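# Unload three sand cores from mould onto plywood boards

## Task

Remove three sand cores from the mould and set them down lying on the plywood boards next to it, then release them: the long core with the rounded nose, plus the two upright bladed cores standing in the half of the mould on the robot's right side. The remaining two cores must stay upright in the mould. Nothing may end up off the table.

## Robot and tools

Robot: two six-joint arms, left_arm and right_arm, each with a two-finger parallel gripper. Bases in the scene frame: left_arm at (-0.041, +0.329, +0.029) m, quat_wxyz (+1.000, 0, 0, -0.012); right_arm at (-0.052, -0.233, +0.005) m, quat_wxyz (+1.000, 0, 0, -0.025). A two-camera stand is bolted behind the arms. Loose objects may occasionally get a small nudge.

Frame: the scene frame has its origin at table-top height, halfway between the nominal bases; +z is up, +x points out over the table, and left_arm is on the +y side (these names do not match image left/right). Printed gripper positions and orientations can be a few cm off, worse at full stretch.

Command rows: every moving argument uses a row of 14 numbers covering both arms together: left_arm waist, shoulder, elbow, wrist pitch, wrist yaw, wrist roll, opening, then the same seven for right_arm. The six joint numbers are absolute target angles in radians (the same values Joint positions prints), not offsets. Stated ranges: waist -2.618 to 3.054, shoulder 0.000 to 3.142, elbow 0.000 to 3.142, wrist pitch -1.571 to 1.571, wrist yaw -1.571 to 1.571, wrist roll -2.094 to 2.094. The real ends may differ by up to 0.059 rad (first four joints) or 0.124 rad (yaw, roll); targets beyond that margin and outward of the current angle are refused, and joints asked past their real end stop there (a result may say "joint sent to its limit"). Opening is an absolute value on -1 (closed) to +1 (fully open, pads 0.094 m apart). Every row must include the arm you are not moving: repeat its Joint targets and its current gripper command (a 0 is a real command, not 'no change').

Tools:
- execute_actions(actions, cameras): actions is a list of actions; each action is a table of up to 15 rows, one per 1/30 s control step; a short table keeps its last row until step 15. Per step each joint target is kept within a lead of the measured angle (0.339 rad for waist, shoulder, elbow; 2.2 for the wrist joints), and an arm whose targets would shift its gripper over 200 mm is scaled back, so far goals need several actions. Images come back only when actions is empty or cameras requests them. Its result also lists joint positions at some steps.
- move(target, speed, blend, opening_speed, grip_force, blocking, cameras): target is one 14-number row or a list of up to 15 rows, sharing 10 s. Joints travel together along interpolated paths (the gripper traces a curve), without avoiding obstacles or the other arm. speed is rad/s for the joint with the farthest to go, 0.004 to 12.57, default 0.5; one value or one per target. blend (rad) rounds corners between listed targets; 0 stops at each. Gripper changes in the first row are sent at start; in later rows on arrival, with both arms pausing. opening_speed (0.2 or more, per second on the -1..+1 scale) makes the fingers move gradually. grip_force is per-pad force in newtons, 10 to 50, one value or one per arm; it persists; lower force closes slowly. blocking=false returns after about 0.5 s and lets a later move replace it. The result adds a move: line: done, off_target (resting more than 0.035 rad from target), moving, held, fault, possibly limits=held. Done does not tell you whether anything is touched.
- wait(seconds, cameras): 0 to 3600 s, sends nothing new; a running move continues and the wait returns when it ends.
- stop(cameras): brakes the running move; braking needs distance.
- zoom_image(camera, region): region [x0, y0, x1, y1] in pixels of that camera's latest image, at most 504 by 504.
- read_manual(section): licence texts only.
- finished_scene(scene): ends the scene (scene 1 or 2); call nothing else after it in that reply.
Cameras: cam_head_left, cam_head_right, cam_high, cam_low, cam_left_wrist, cam_right_wrist, all 896x504.

Results: end_effector_position (m) and end_effector_quat_wxyz per gripper in the scene frame; the position is the point between the pads, about 1 cm behind the tips, fingers along gripper +z, closing along y. Joint positions and Joint velocities: six joints (rad, rad/s) then pad gap (m). Joint targets: what joints are driven toward now; resend these to hold still. Tool commands: current gripper commands. grip_measured: opening on the command scale; it tracks your command even past first contact, so it won't reveal touching. Squeeze rises about 1 N per 0.001 below first contact then jumps to the force limit. Joint torques are noisy, offset, and joints 1-3 wrap at ±28 N m. "joint command not followed" means the clearance check changed steps. MOTOR HOT appears at 75 °C; at 90 °C an OVER-TEMPERATURE FAULT folds that arm and it idles; at 100 °C it goes limp. Holding loads or stretching out heats motors, even while you think; the scene keeps running while you write.

Avoid: dropping cores or releasing them while moving, slamming, hitting fixtures or heavy things, hard pushes, knocking the two cores that must stay, anything leaving the table, arms touching or gripping each other (a grip on the other arm's fingers counts as a press), and pressure on the wrist-camera cable (touching it counts as the hand touching). Close slowly on fragile sand cores; release by commanding an opening well above grip_measured. Friction and load can leave joints short of targets, especially at long reach.

Each tool is called after "Emit:" as name([rows], argument=value, ...), one row to a line, values as JSON.

## Session

Emit:
move(target=[-0.4146,1.91,1.662,-0.45,0,0,1,0.279,1.9575,2.125,-1.389,0,0,1], speed=1.2, grip_force=50, cameras=["cam_left_wrist","cam_right_wrist","cam_high","cam_head_left","cam_head_right"])

Scene clock: 2.30 s.
left_arm: end_effector_position=(+0.4532, +0.0967, +0.2246) grip_measured=+1.000 end_effector_quat_wxyz=(+0.410, +0.191, +0.888, -0.089) | right_arm: end_effector_position=(+0.3710, -0.1350, +0.2284) grip_measured=+1.000 end_effector_quat_wxyz=(+0.173, -0.107, +0.979, +0.016)
Joint positions: left_arm=[-0.42 1.898 1.632 -0.439 -0.014 -0.014 0.094] | right_arm=[0.283 1.945 2.1 -1.378 0.012 0.013 0.094]
Joint torques (N m): left_arm=[0.29 -9.2 11.4 1.73 0.23 0.11] | right_arm=[-0.03 -10 7.57 0.86 -0.13 -0.2]
Motor temperatures (°C): left_arm=[23 36 32 27 22 22 25] | right_arm=[25 33 31 28 21 24 22]
Heat: left arm: 36 °C; right arm: 33 °C.
Joint targets: left_arm=[-0.415 1.910 1.662 -0.450 0.000 0.000] | right_arm=[0.279 1.957 2.125 -1.389 0.000 0.000]
move: done
Images, in order (width x height): cam_head_left 896x504, cam_head_right 896x504, cam_high 896x504, cam_left_wrist 896x504, cam_right_wrist 896x504.

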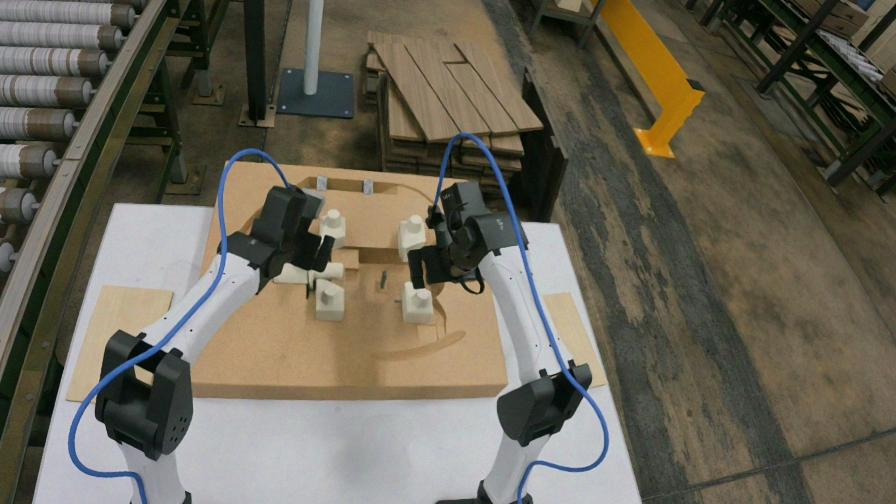

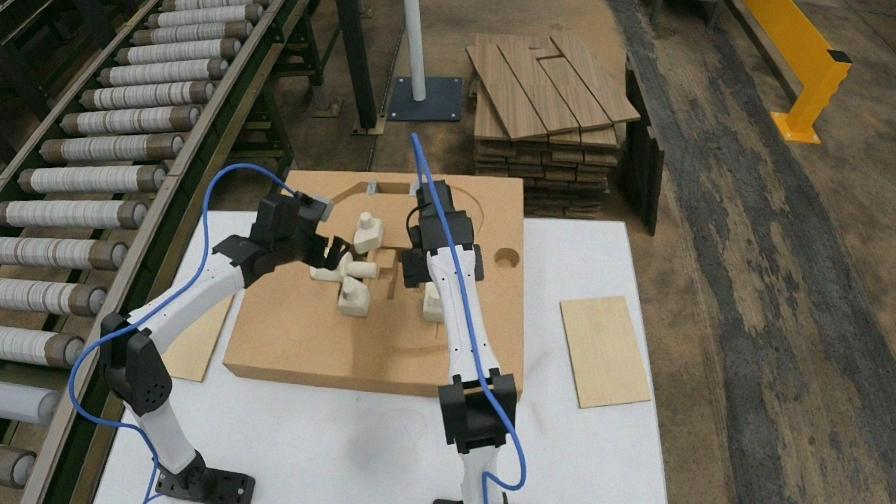

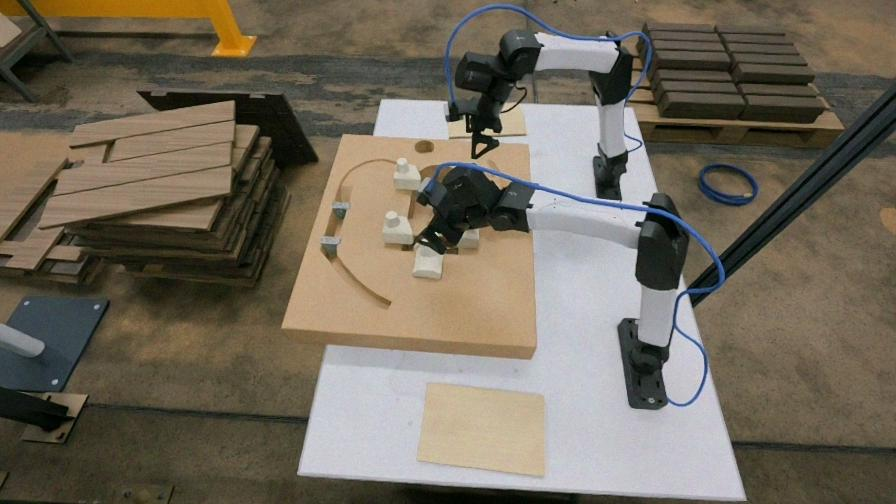

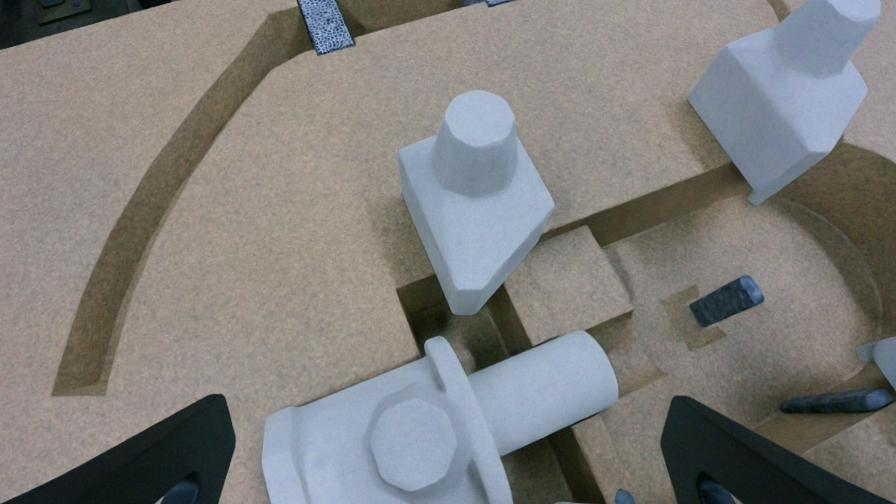

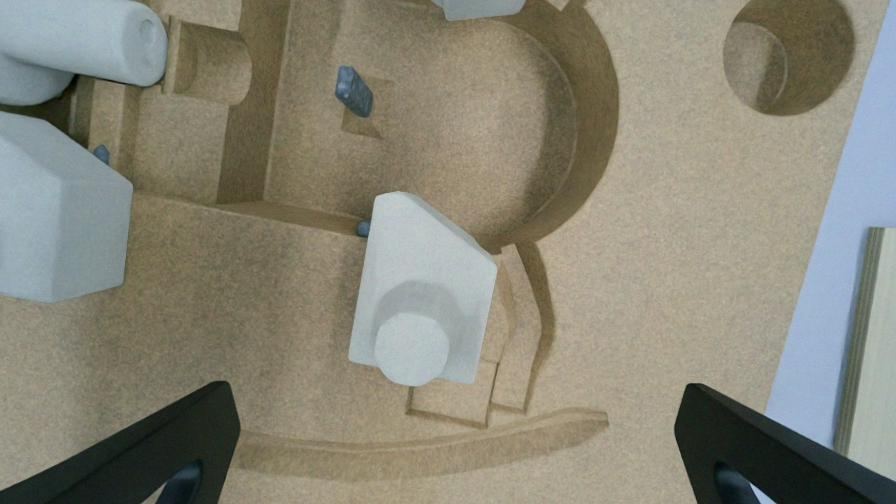

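Emit:
move([
  [-0.40,1.95,1.406,-0.154,0,0,1,0.304,1.8755,1.6974,-1.0436,0,0,1],
  [-0.40,1.95,1.406,-0.154,0,0,-0.9,0.304,1.8755,1.6974,-1.0436,0,0,-0.9],
  [-0.40,1.875,1.474,-0.014,0,0,-0.9,0.304,1.86,1.72,-1.03,0,0,-0.9],
  [-0.40,1.837,1.612,-0.19,0,0,-0.9,0.304,1.88,1.88,-1.18,0,0,-0.9],
  [-0.40,1.831,1.804,-0.387,0,0,-0.9,0.304,1.94,2.14,-1.37,0,0,-0.9],
], speed=[0.7,0.5,0.4,0.35,0.4], blend=[0,0,0.03,0.05,0], cameras=["cam_left_wrist","cam_right_wrist","cam_low","cam_high"])

Scene clock: 23.30 s.
left_arm: end_effector_position=(+0.4597, +0.1039, +0.2474) grip_measured=-0.322 end_effector_quat_wxyz=(+0.415, +0.184, +0.887, -0.086) | right_arm: end_effector_position=(+0.3656, -0.1240, +0.2337) grip_measured=-0.279 end_effector_quat_wxyz=(+0.175, -0.119, +0.977, +0.025)
Joint positions: left_arm=[-0.402 1.905 1.724 -0.514 -0.012 -0.01 0.032] | right_arm=[0.305 1.933 2.103 -1.385 -0.003 0.013 0.034]
Joint torques (N m): left_arm=[0.17 -16.77 16.03 3.1 0.22 0.1] | right_arm=[0.28 -10.24 8.57 1.14 0.02 -0.18]
Motor temperatures (°C): left_arm=[23 43 37 31 22 22 25] | right_arm=[25 37 35 29 21 24 22]
Heat: left arm: 43 °C; right arm: 37 °C.
Joint targets: left_arm=[-0.400 1.831 1.804 -0.387 0.000 0.000] | right_arm=[0.304 1.940 2.140 -1.370 0.000 0.000]
move: off_target (left_arm, right_arm); left_arm: the wrist pitch is farthest, 0.127 rad from its target; right_arm: the elbow is farthest, 0.037 rad from its target
Images, in order (width x height): cam_high 896x504, cam_low 896x504, cam_left_wrist 896x504, cam_right_wrist 896x504.

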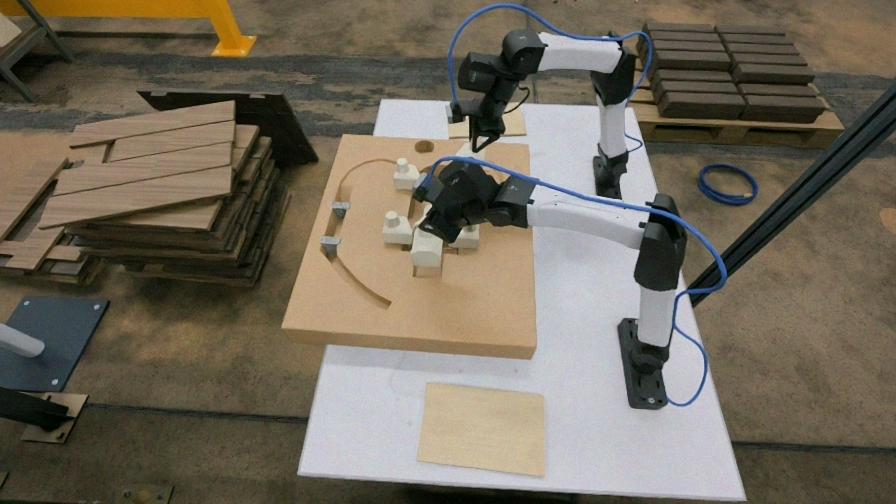

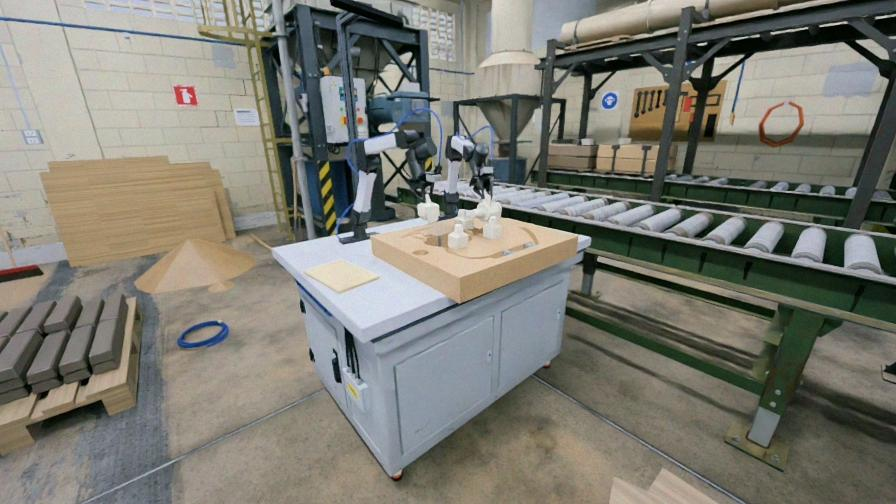

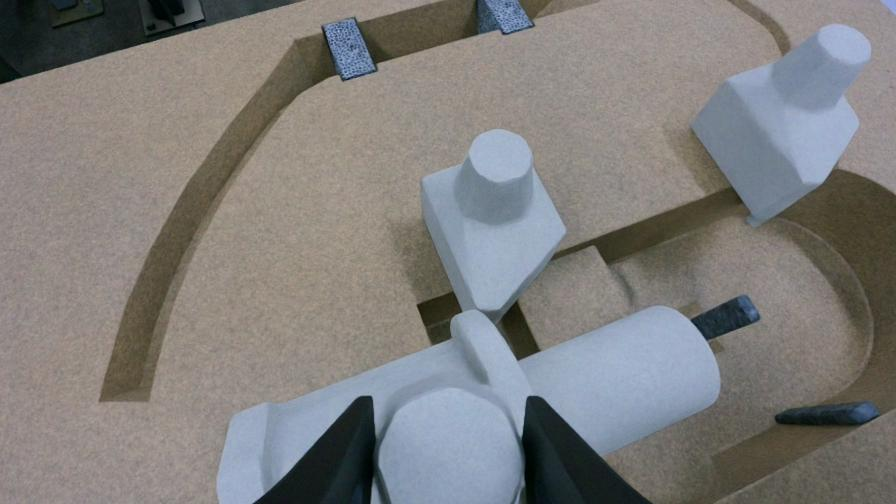

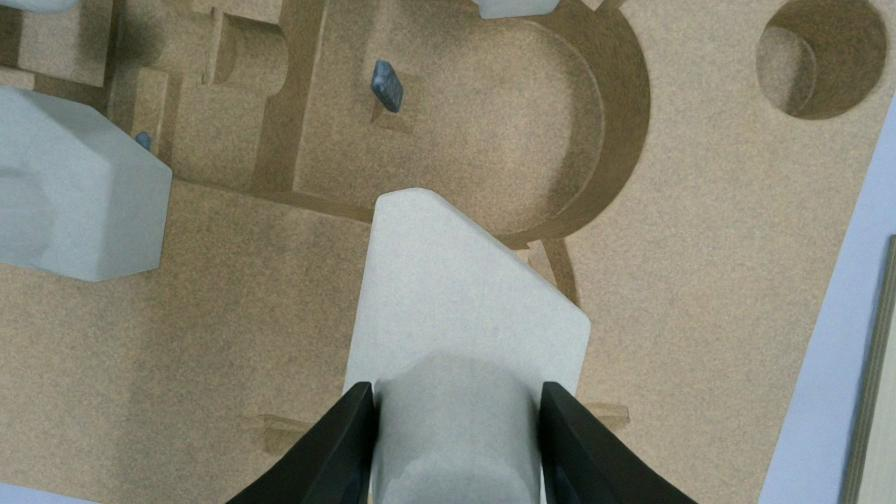

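Emit:
move([
  [-0.05,1.60,1.60,-0.41,0,0,-0.9,-0.1,1.9575,2.13,-1.38,0,0,-0.9],
  [0.4595,1.282,1.246,-0.40,0,0,-0.9,-0.465,1.86,1.4,-0.3,0,0,-0.9],
  [0.4595,1.284,1.009,-0.16,0,0,-0.9,-0.465,1.787,0.7556,0.7376,0,0,-0.9],
  [0.4595,1.385,0.78,0.17,0,0,-0.9,-0.465,1.9843,0.706,0.964,0,0,-0.9],
], speed=[0.7,0.9,0.8,0.25], blend=[0.15,0.15,0.04,0], cameras=["cam_left_wrist","cam_right_wrist","cam_low","cam_high"])

Emit:
zoom_image(camera="cam_high", region=[420, 60, 570, 160])

Emit:
zoom_image(camera="cam_high", region=[400, 320, 600, 480])

Scene clock: 50.87 s.
left_arm: end_effector_position=(+0.3300, +0.5002, +0.1585) grip_measured=-0.322 end_effector_quat_wxyz=(+0.443, -0.196, +0.870, +0.096) | right_arm: end_effector_position=(+0.3822, -0.4752, +0.0925) grip_measured=-0.279 end_effector_quat_wxyz=(+0.597, +0.199, +0.762, -0.153)
Joint positions: left_arm=[0.456 1.403 0.764 0.009 -0.001 -0.009 0.032] | right_arm=[-0.46 1.953 0.718 0.992 -0.003 0.004 0.034]
Joint torques (N m): left_arm=[0.23 -7.02 9.66 3.53 0.08 0.11] | right_arm=[-0.14 -6.89 3.9 1.65 0.01 -0.14]
Motor temperatures (°C): left_arm=[23 57 48 42 22 22 26] | right_arm=[25 40 36 30 21 24 23]
Heat: left arm: 57 °C; right arm: 40 °C.
Joint targets: left_arm=[0.459 1.385 0.780 0.170 0.000 0.000] | right_arm=[-0.465 1.984 0.706 0.964 0.000 0.000]
move: off_target (left_arm); left_arm: the wrist pitch is farthest, 0.161 rad from its target
Images, in order (width x height): cam_high 896x504, cam_low 896x504, cam_left_wrist 896x504, cam_right_wrist 896x504.

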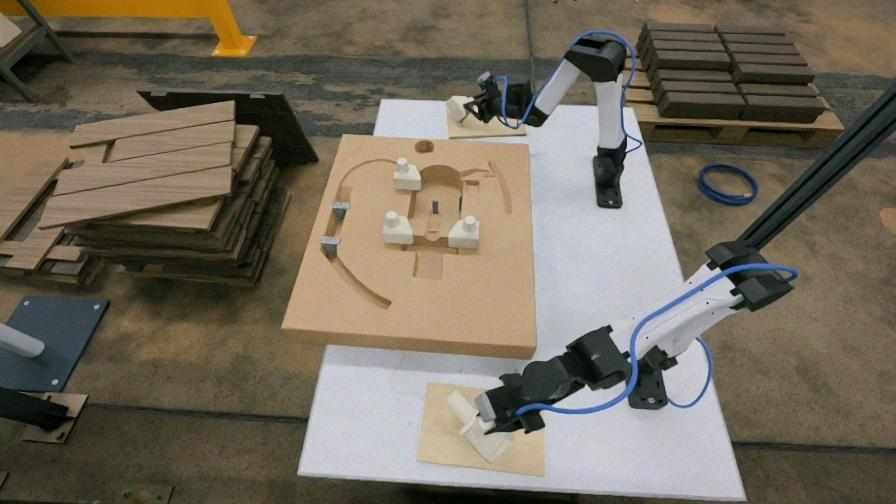

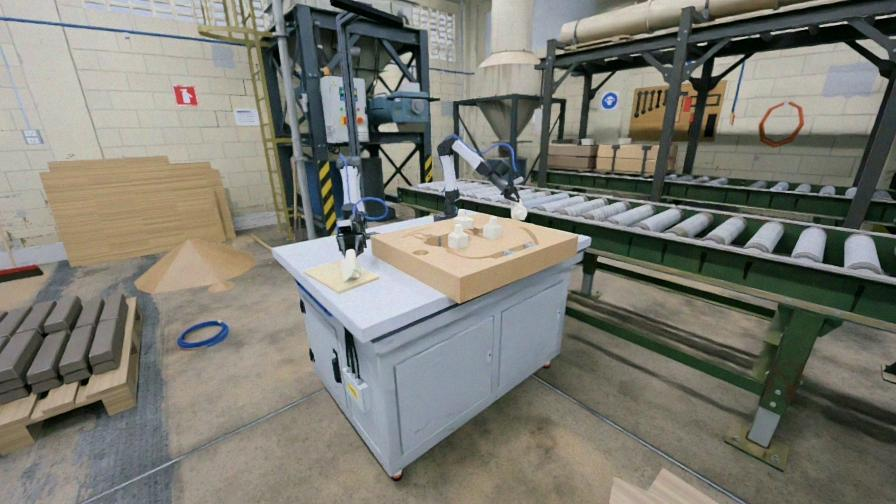

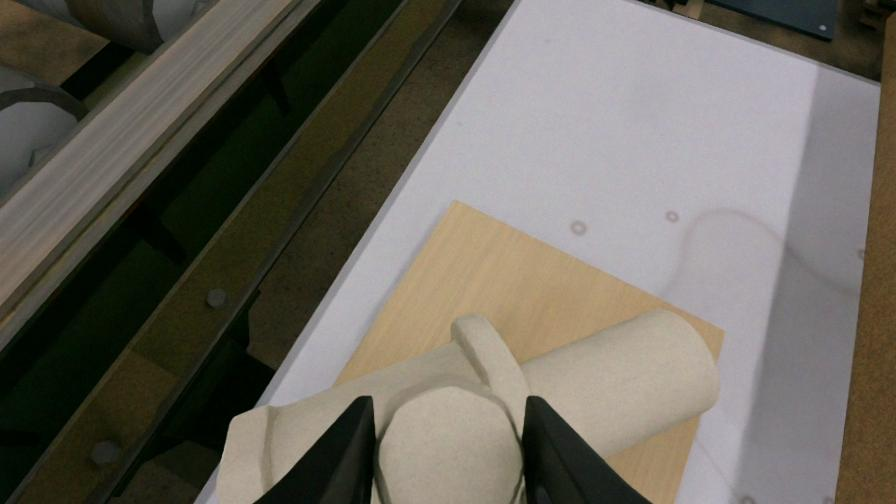

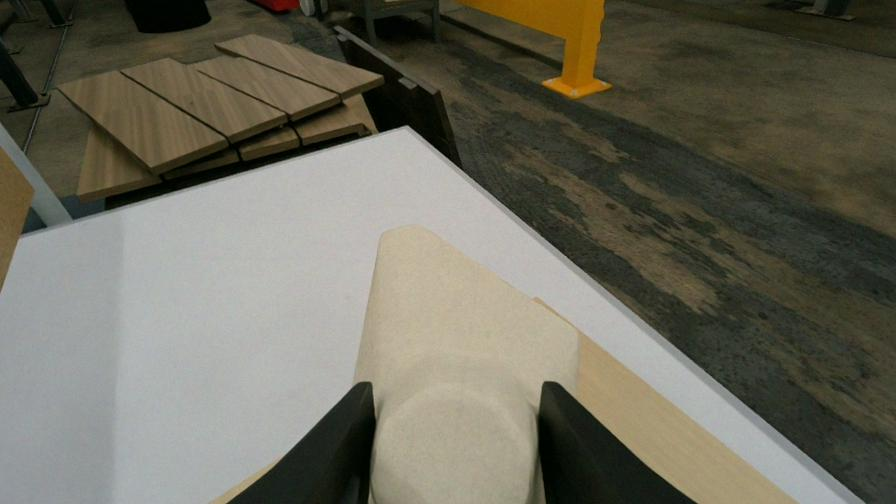

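Scaled by 3.360 from the camera's image (finer frame: 1280x720).

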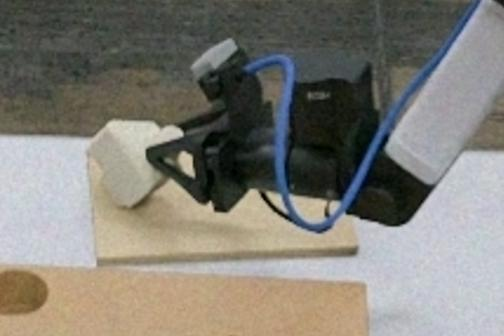

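Scaled by 2.520 from the camera's image (finer frame: 1280x720).

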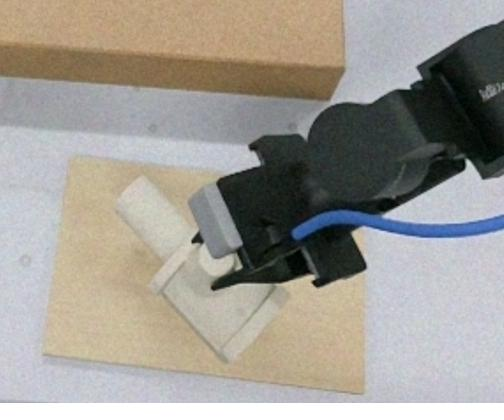

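Emit:
move(target=[0.4595,1.451,0.715,0.302,0,0,-0.9,-0.465,1.955,0.72,0.98,0,0,0.2], speed=0.12, opening_speed=0.5, cameras=["cam_left_wrist","cam_right_wrist","cam_low","cam_high"])

Emit:
zoom_image(camera="cam_high", region=[420, 60, 570, 160])

Emit:
zoom_image(camera="cam_high", region=[400, 320, 600, 480])

Scene clock: 59.30 s.
left_arm: end_effector_position=(+0.3330, +0.5016, +0.1336) grip_measured=-0.322 end_effector_quat_wxyz=(+0.446, -0.195, +0.868, +0.096) | right_arm: end_effector_position=(+0.3821, -0.4752, +0.0921) grip_measured=+0.198 end_effector_quat_wxyz=(+0.597, +0.199, +0.762, -0.153)
Joint positions: left_arm=[0.456 1.466 0.702 0.14 -0.001 -0.009 0.032] | right_arm=[-0.46 1.953 0.718 0.991 -0.003 0.004 0.056]
Joint torques (N m): left_arm=[0.29 -7.04 8.99 3.52 0.1 0.11] | right_arm=[-0.05 -9.83 5.03 1.82 0.03 -0.13]
Motor temperatures (°C): left_arm=[23 55 47 43 22 22 27] | right_arm=[25 39 35 32 21 24 23]
Heat: left arm: 55 °C; right arm: 39 °C.
Joint targets: left_arm=[0.459 1.451 0.715 0.302 0.000 0.000] | right_arm=[-0.465 1.955 0.720 0.980 0.000 0.000]
move: off_target (left_arm); left_arm: the wrist pitch is farthest, 0.162 rad from its target
Images, in order (width x height): cam_high 896x504, cam_low 896x504, cam_left_wrist 896x504, cam_right_wrist 896x504.

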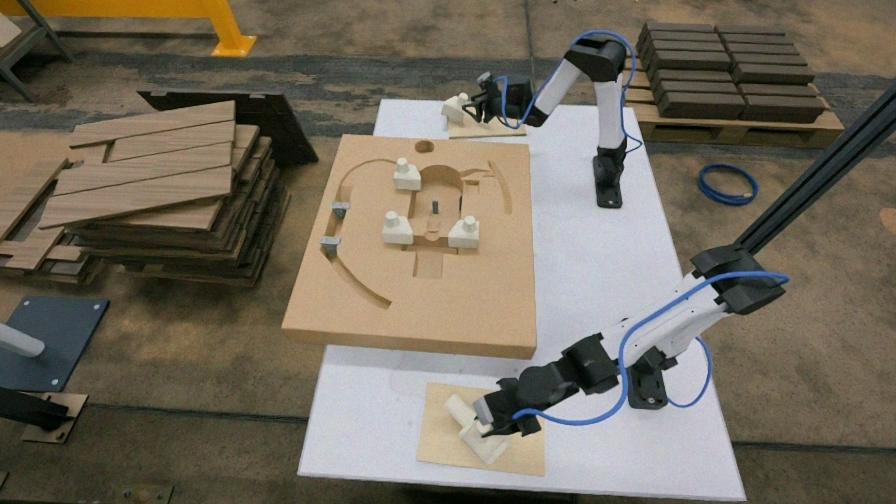

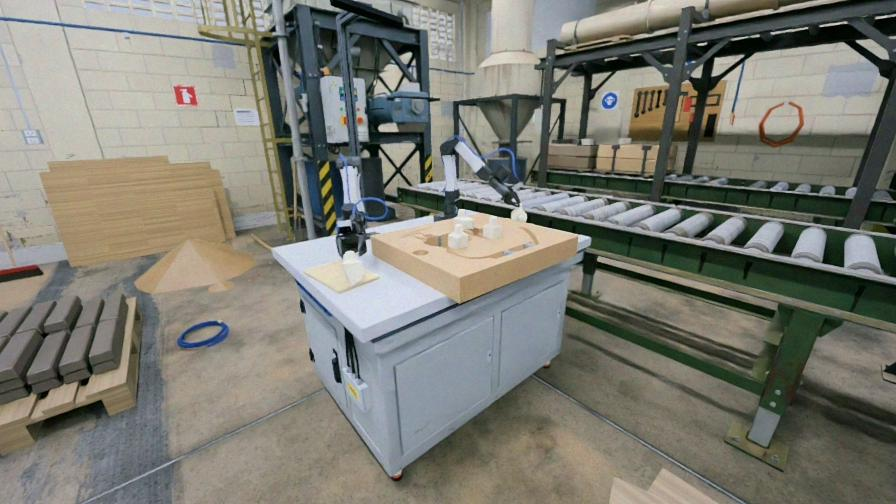

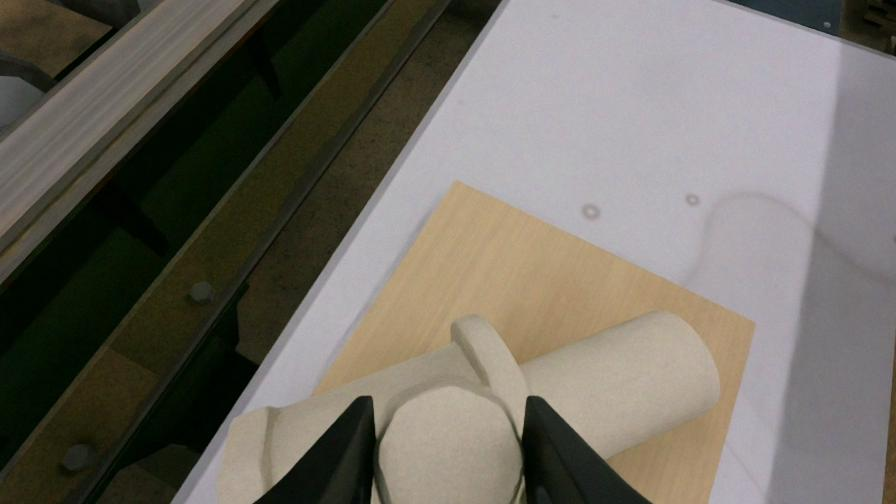

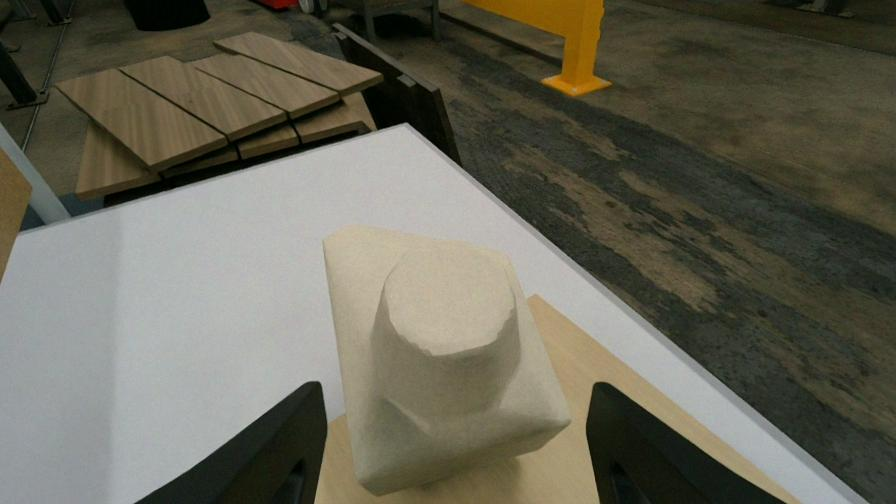

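Scaled by 3.360 from the camera's image (finer frame: 1280x720).

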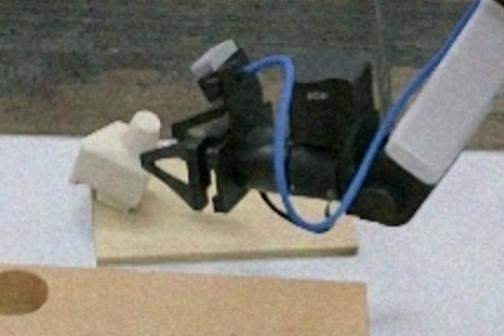

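Scaled by 2.520 from the camera's image (finer frame: 1280x720).

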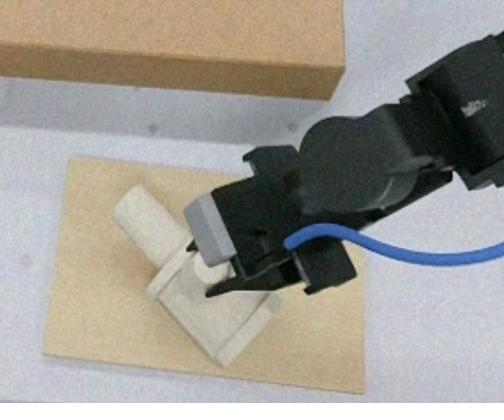

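Emit:
move([
  [0.4595,1.49,0.692,0.365,0,0,-0.9,-0.465,1.6386,0.33,1.058,0,0,0.2],
  [0.4595,1.532,0.667,0.43,0,0,-0.9,-0.465,1.50,0.9,0.0,0,0,0.2],
], speed=[0.3,0.5], blend=[0.1,0], cameras=["cam_left_wrist","cam_right_wrist","cam_low","cam_high","cam_head_right"])

Emit:
zoom_image(camera="cam_low", region=[290, 220, 410, 300])

Emit:
zoom_image(camera="cam_high", region=[400, 320, 600, 480])

Emit:
zoom_image(camera="cam_head_right", region=[520, 230, 700, 430])

Scene clock: 73.90 s.
left_arm: end_effector_position=(+0.3462, +0.5077, +0.1313) grip_measured=-0.322 end_effector_quat_wxyz=(+0.481, -0.190, +0.849, +0.105) | right_arm: end_effector_position=(+0.3307, -0.4465, +0.1346) grip_measured=+0.198 end_effector_quat_wxyz=(+0.435, +0.227, +0.864, -0.111)
Joint positions: left_arm=[0.456 1.529 0.667 0.322 -0.001 -0.006 0.032] | right_arm=[-0.46 1.521 0.875 0.007 -0.003 0.004 0.056]
Joint torques (N m): left_arm=[0.16 -5.87 7.5 3.06 0.09 0.06] | right_arm=[-0.16 -9.72 8.5 1.66 0.02 -0.12]
Heat: left arm: 52 °C; right arm: 39 °C.
Joint targets: left_arm=[0.459 1.532 0.667 0.430 0.000 0.000] | right_arm=[-0.465 1.500 0.900 0.000 0.000 0.000]
move: off_target (left_arm); left_arm: the wrist pitch is farthest, 0.108 rad from its target
Images, in order (width x height): cam_head_right 896x504, cam_high 896x504, cam_low 896x504, cam_left_wrist 896x504, cam_right_wrist 896x504.

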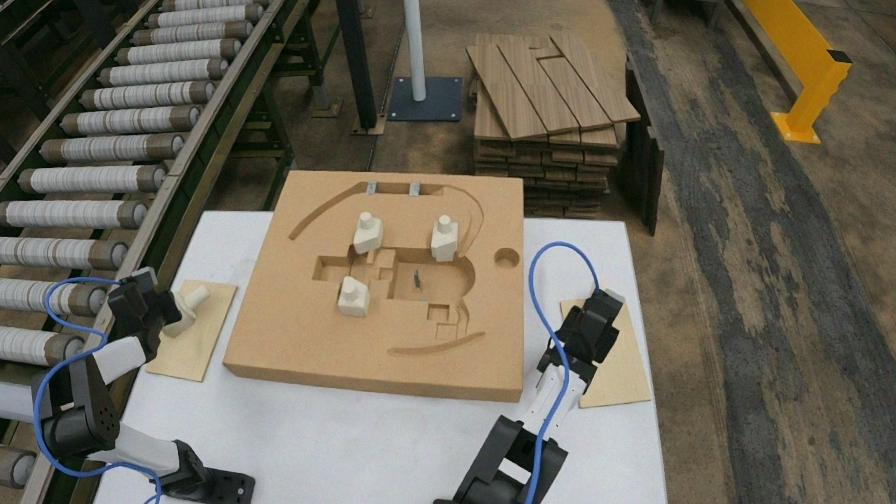

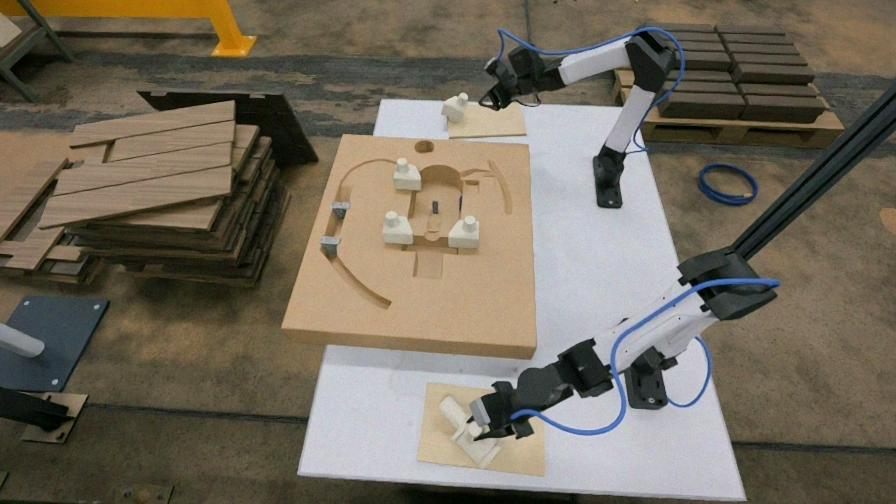

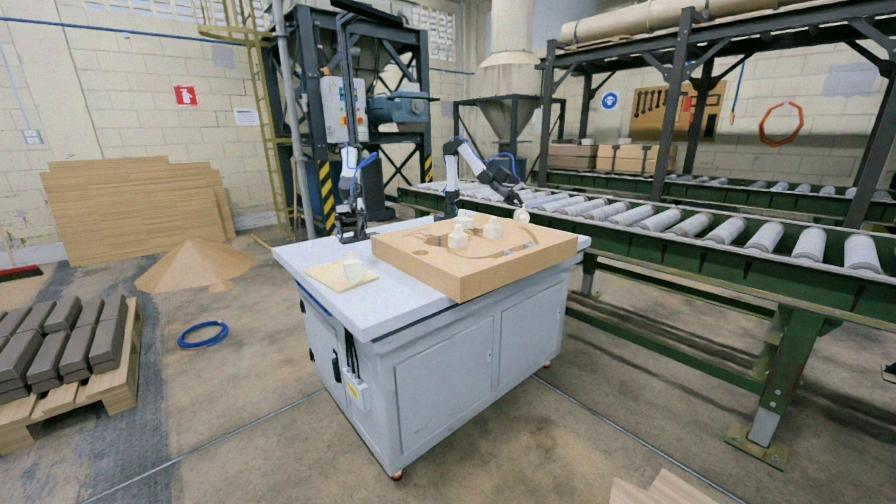

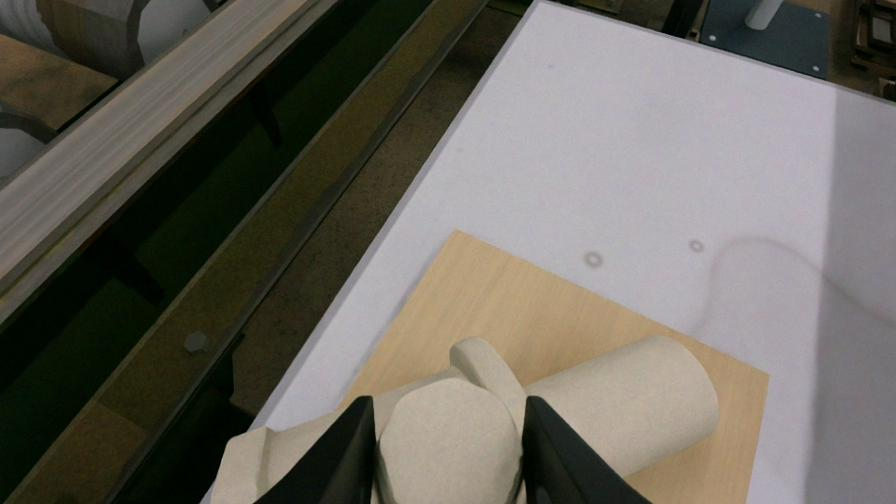

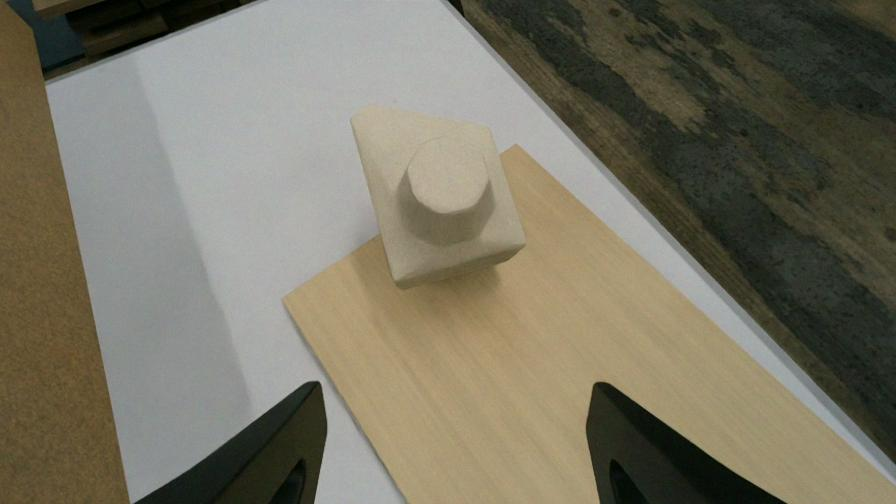

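Scaled by 4.200 from the camera's image (finer frame: 1280x720).

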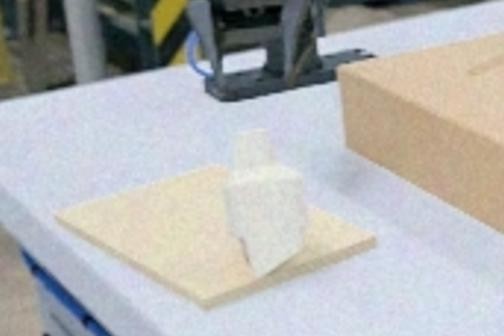

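Scaled by 2.520 from the camera's image (finer frame: 1280x720).

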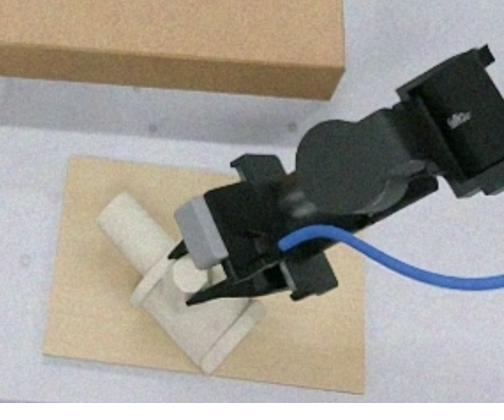

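Scaled by 2.520 from the camera's image (finer frame: 1280x720).

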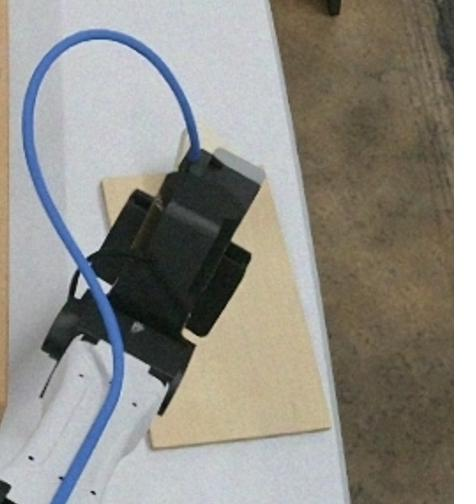

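Emit:
move([
  [0.4595,1.49,0.705,0.22,0,0,-0.9,-0.456,1.7337,0.5641,0.8556,0,0,0.9],
  [0.4595,1.46,0.735,0.15,0,0,-0.9,-0.456,1.9414,0.8503,0.7771,0,0,0.9],
], speed=[0.6,0.25], blend=[0.03,0], cameras=["cam_left_wrist","cam_right_wrist","cam_low","cam_high","cam_head_left"])

Emit:
zoom_image(camera="cam_high", region=[400, 320, 600, 480])

Emit:
zoom_image(camera="cam_high", region=[420, 60, 570, 160])

Emit:
zoom_image(camera="cam_head_left", region=[50, 250, 230, 420])

Scene clock: 105.57 s.
left_arm: end_effector_position=(+0.3351, +0.5025, +0.1294) grip_measured=-0.322 end_effector_quat_wxyz=(+0.444, -0.190, +0.870, +0.099) | right_arm: end_effector_position=(+0.3962, -0.4832, +0.1013) grip_measured=+0.898 end_effector_quat_wxyz=(+0.572, +0.204, +0.781, -0.147)
Joint positions: left_arm=[0.456 1.486 0.703 0.156 -0.001 0.004 0.032] | right_arm=[-0.46 1.922 0.827 0.788 -0.003 0.004 0.089]
Joint torques (N m): left_arm=[0.17 -8.12 10.65 1.87 0.09 -0.02] | right_arm=[0.47 -8.51 7.19 1.79 0.02 -0.11]
Motor temperatures (°C): left_arm=[23 46 41 46 22 22 27] | right_arm=[25 39 37 34 21 24 22]
Heat: left arm: 46 °C; right arm: 39 °C.
Joint targets: left_arm=[0.459 1.460 0.735 0.150 0.000 0.000] | right_arm=[-0.456 1.942 0.850 0.777 0.000 0.000]
move: done
Images, in order (width x height): cam_head_left 896x504, cam_high 896x504, cam_low 896x504, cam_left_wrist 896x504, cam_right_wrist 896x504.

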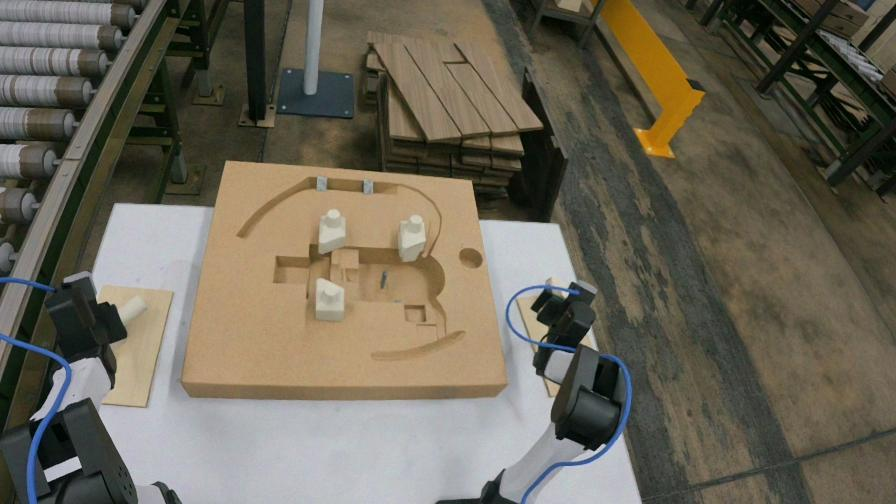

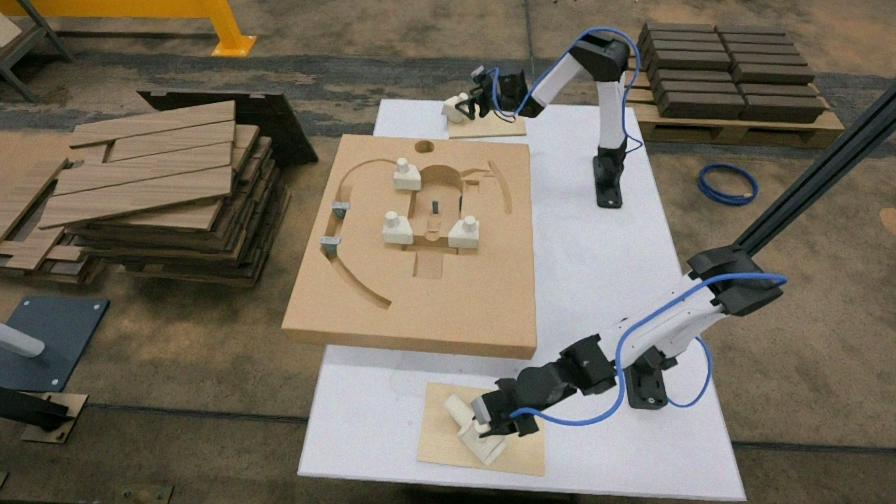

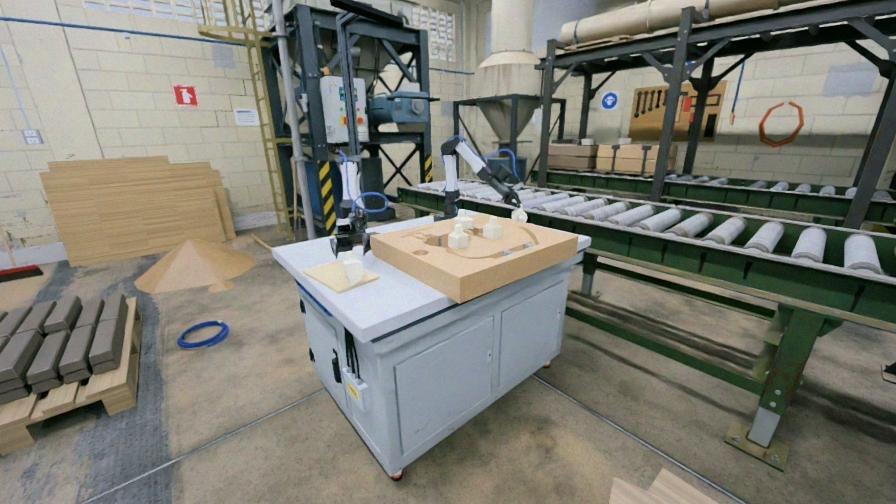

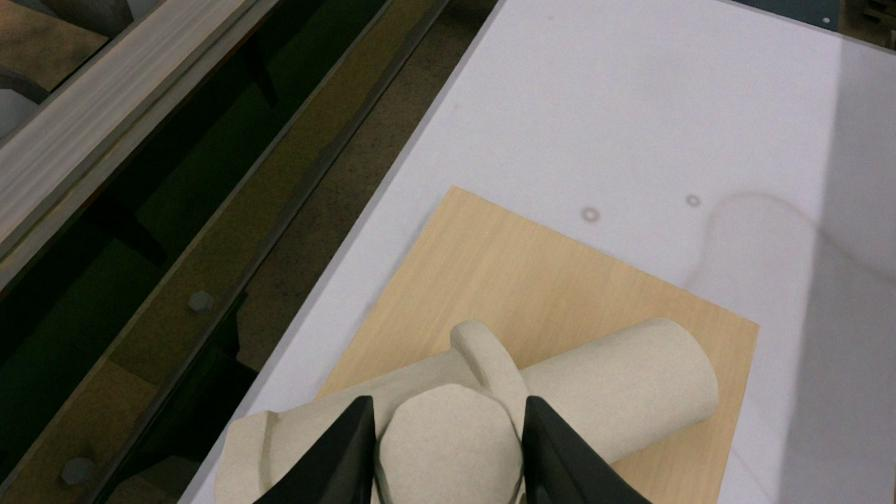

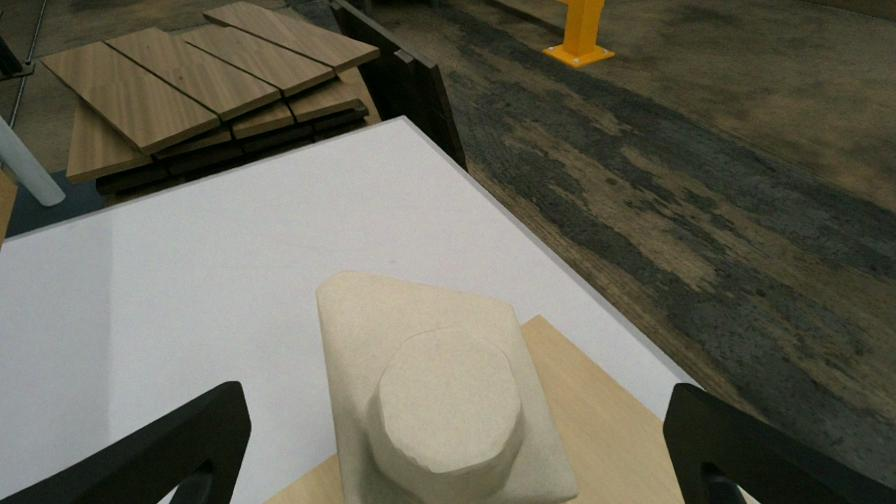

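Scaled by 2.520 from the camera's image (finer frame: 1280x720).

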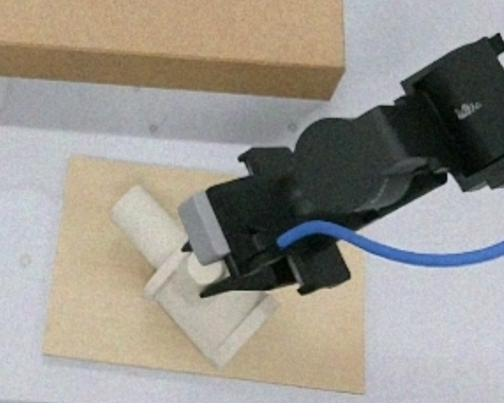

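Scaled by 3.360 from the camera's image (finer frame: 1280x720).

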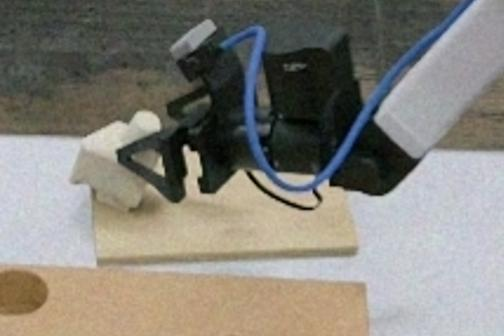

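Scaled by 2.800 from the camera's image (finer frame: 1280x720).

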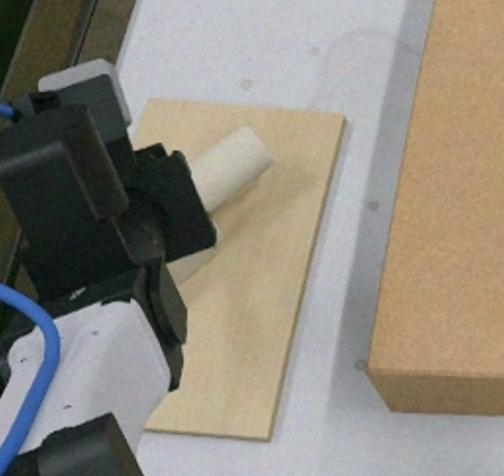

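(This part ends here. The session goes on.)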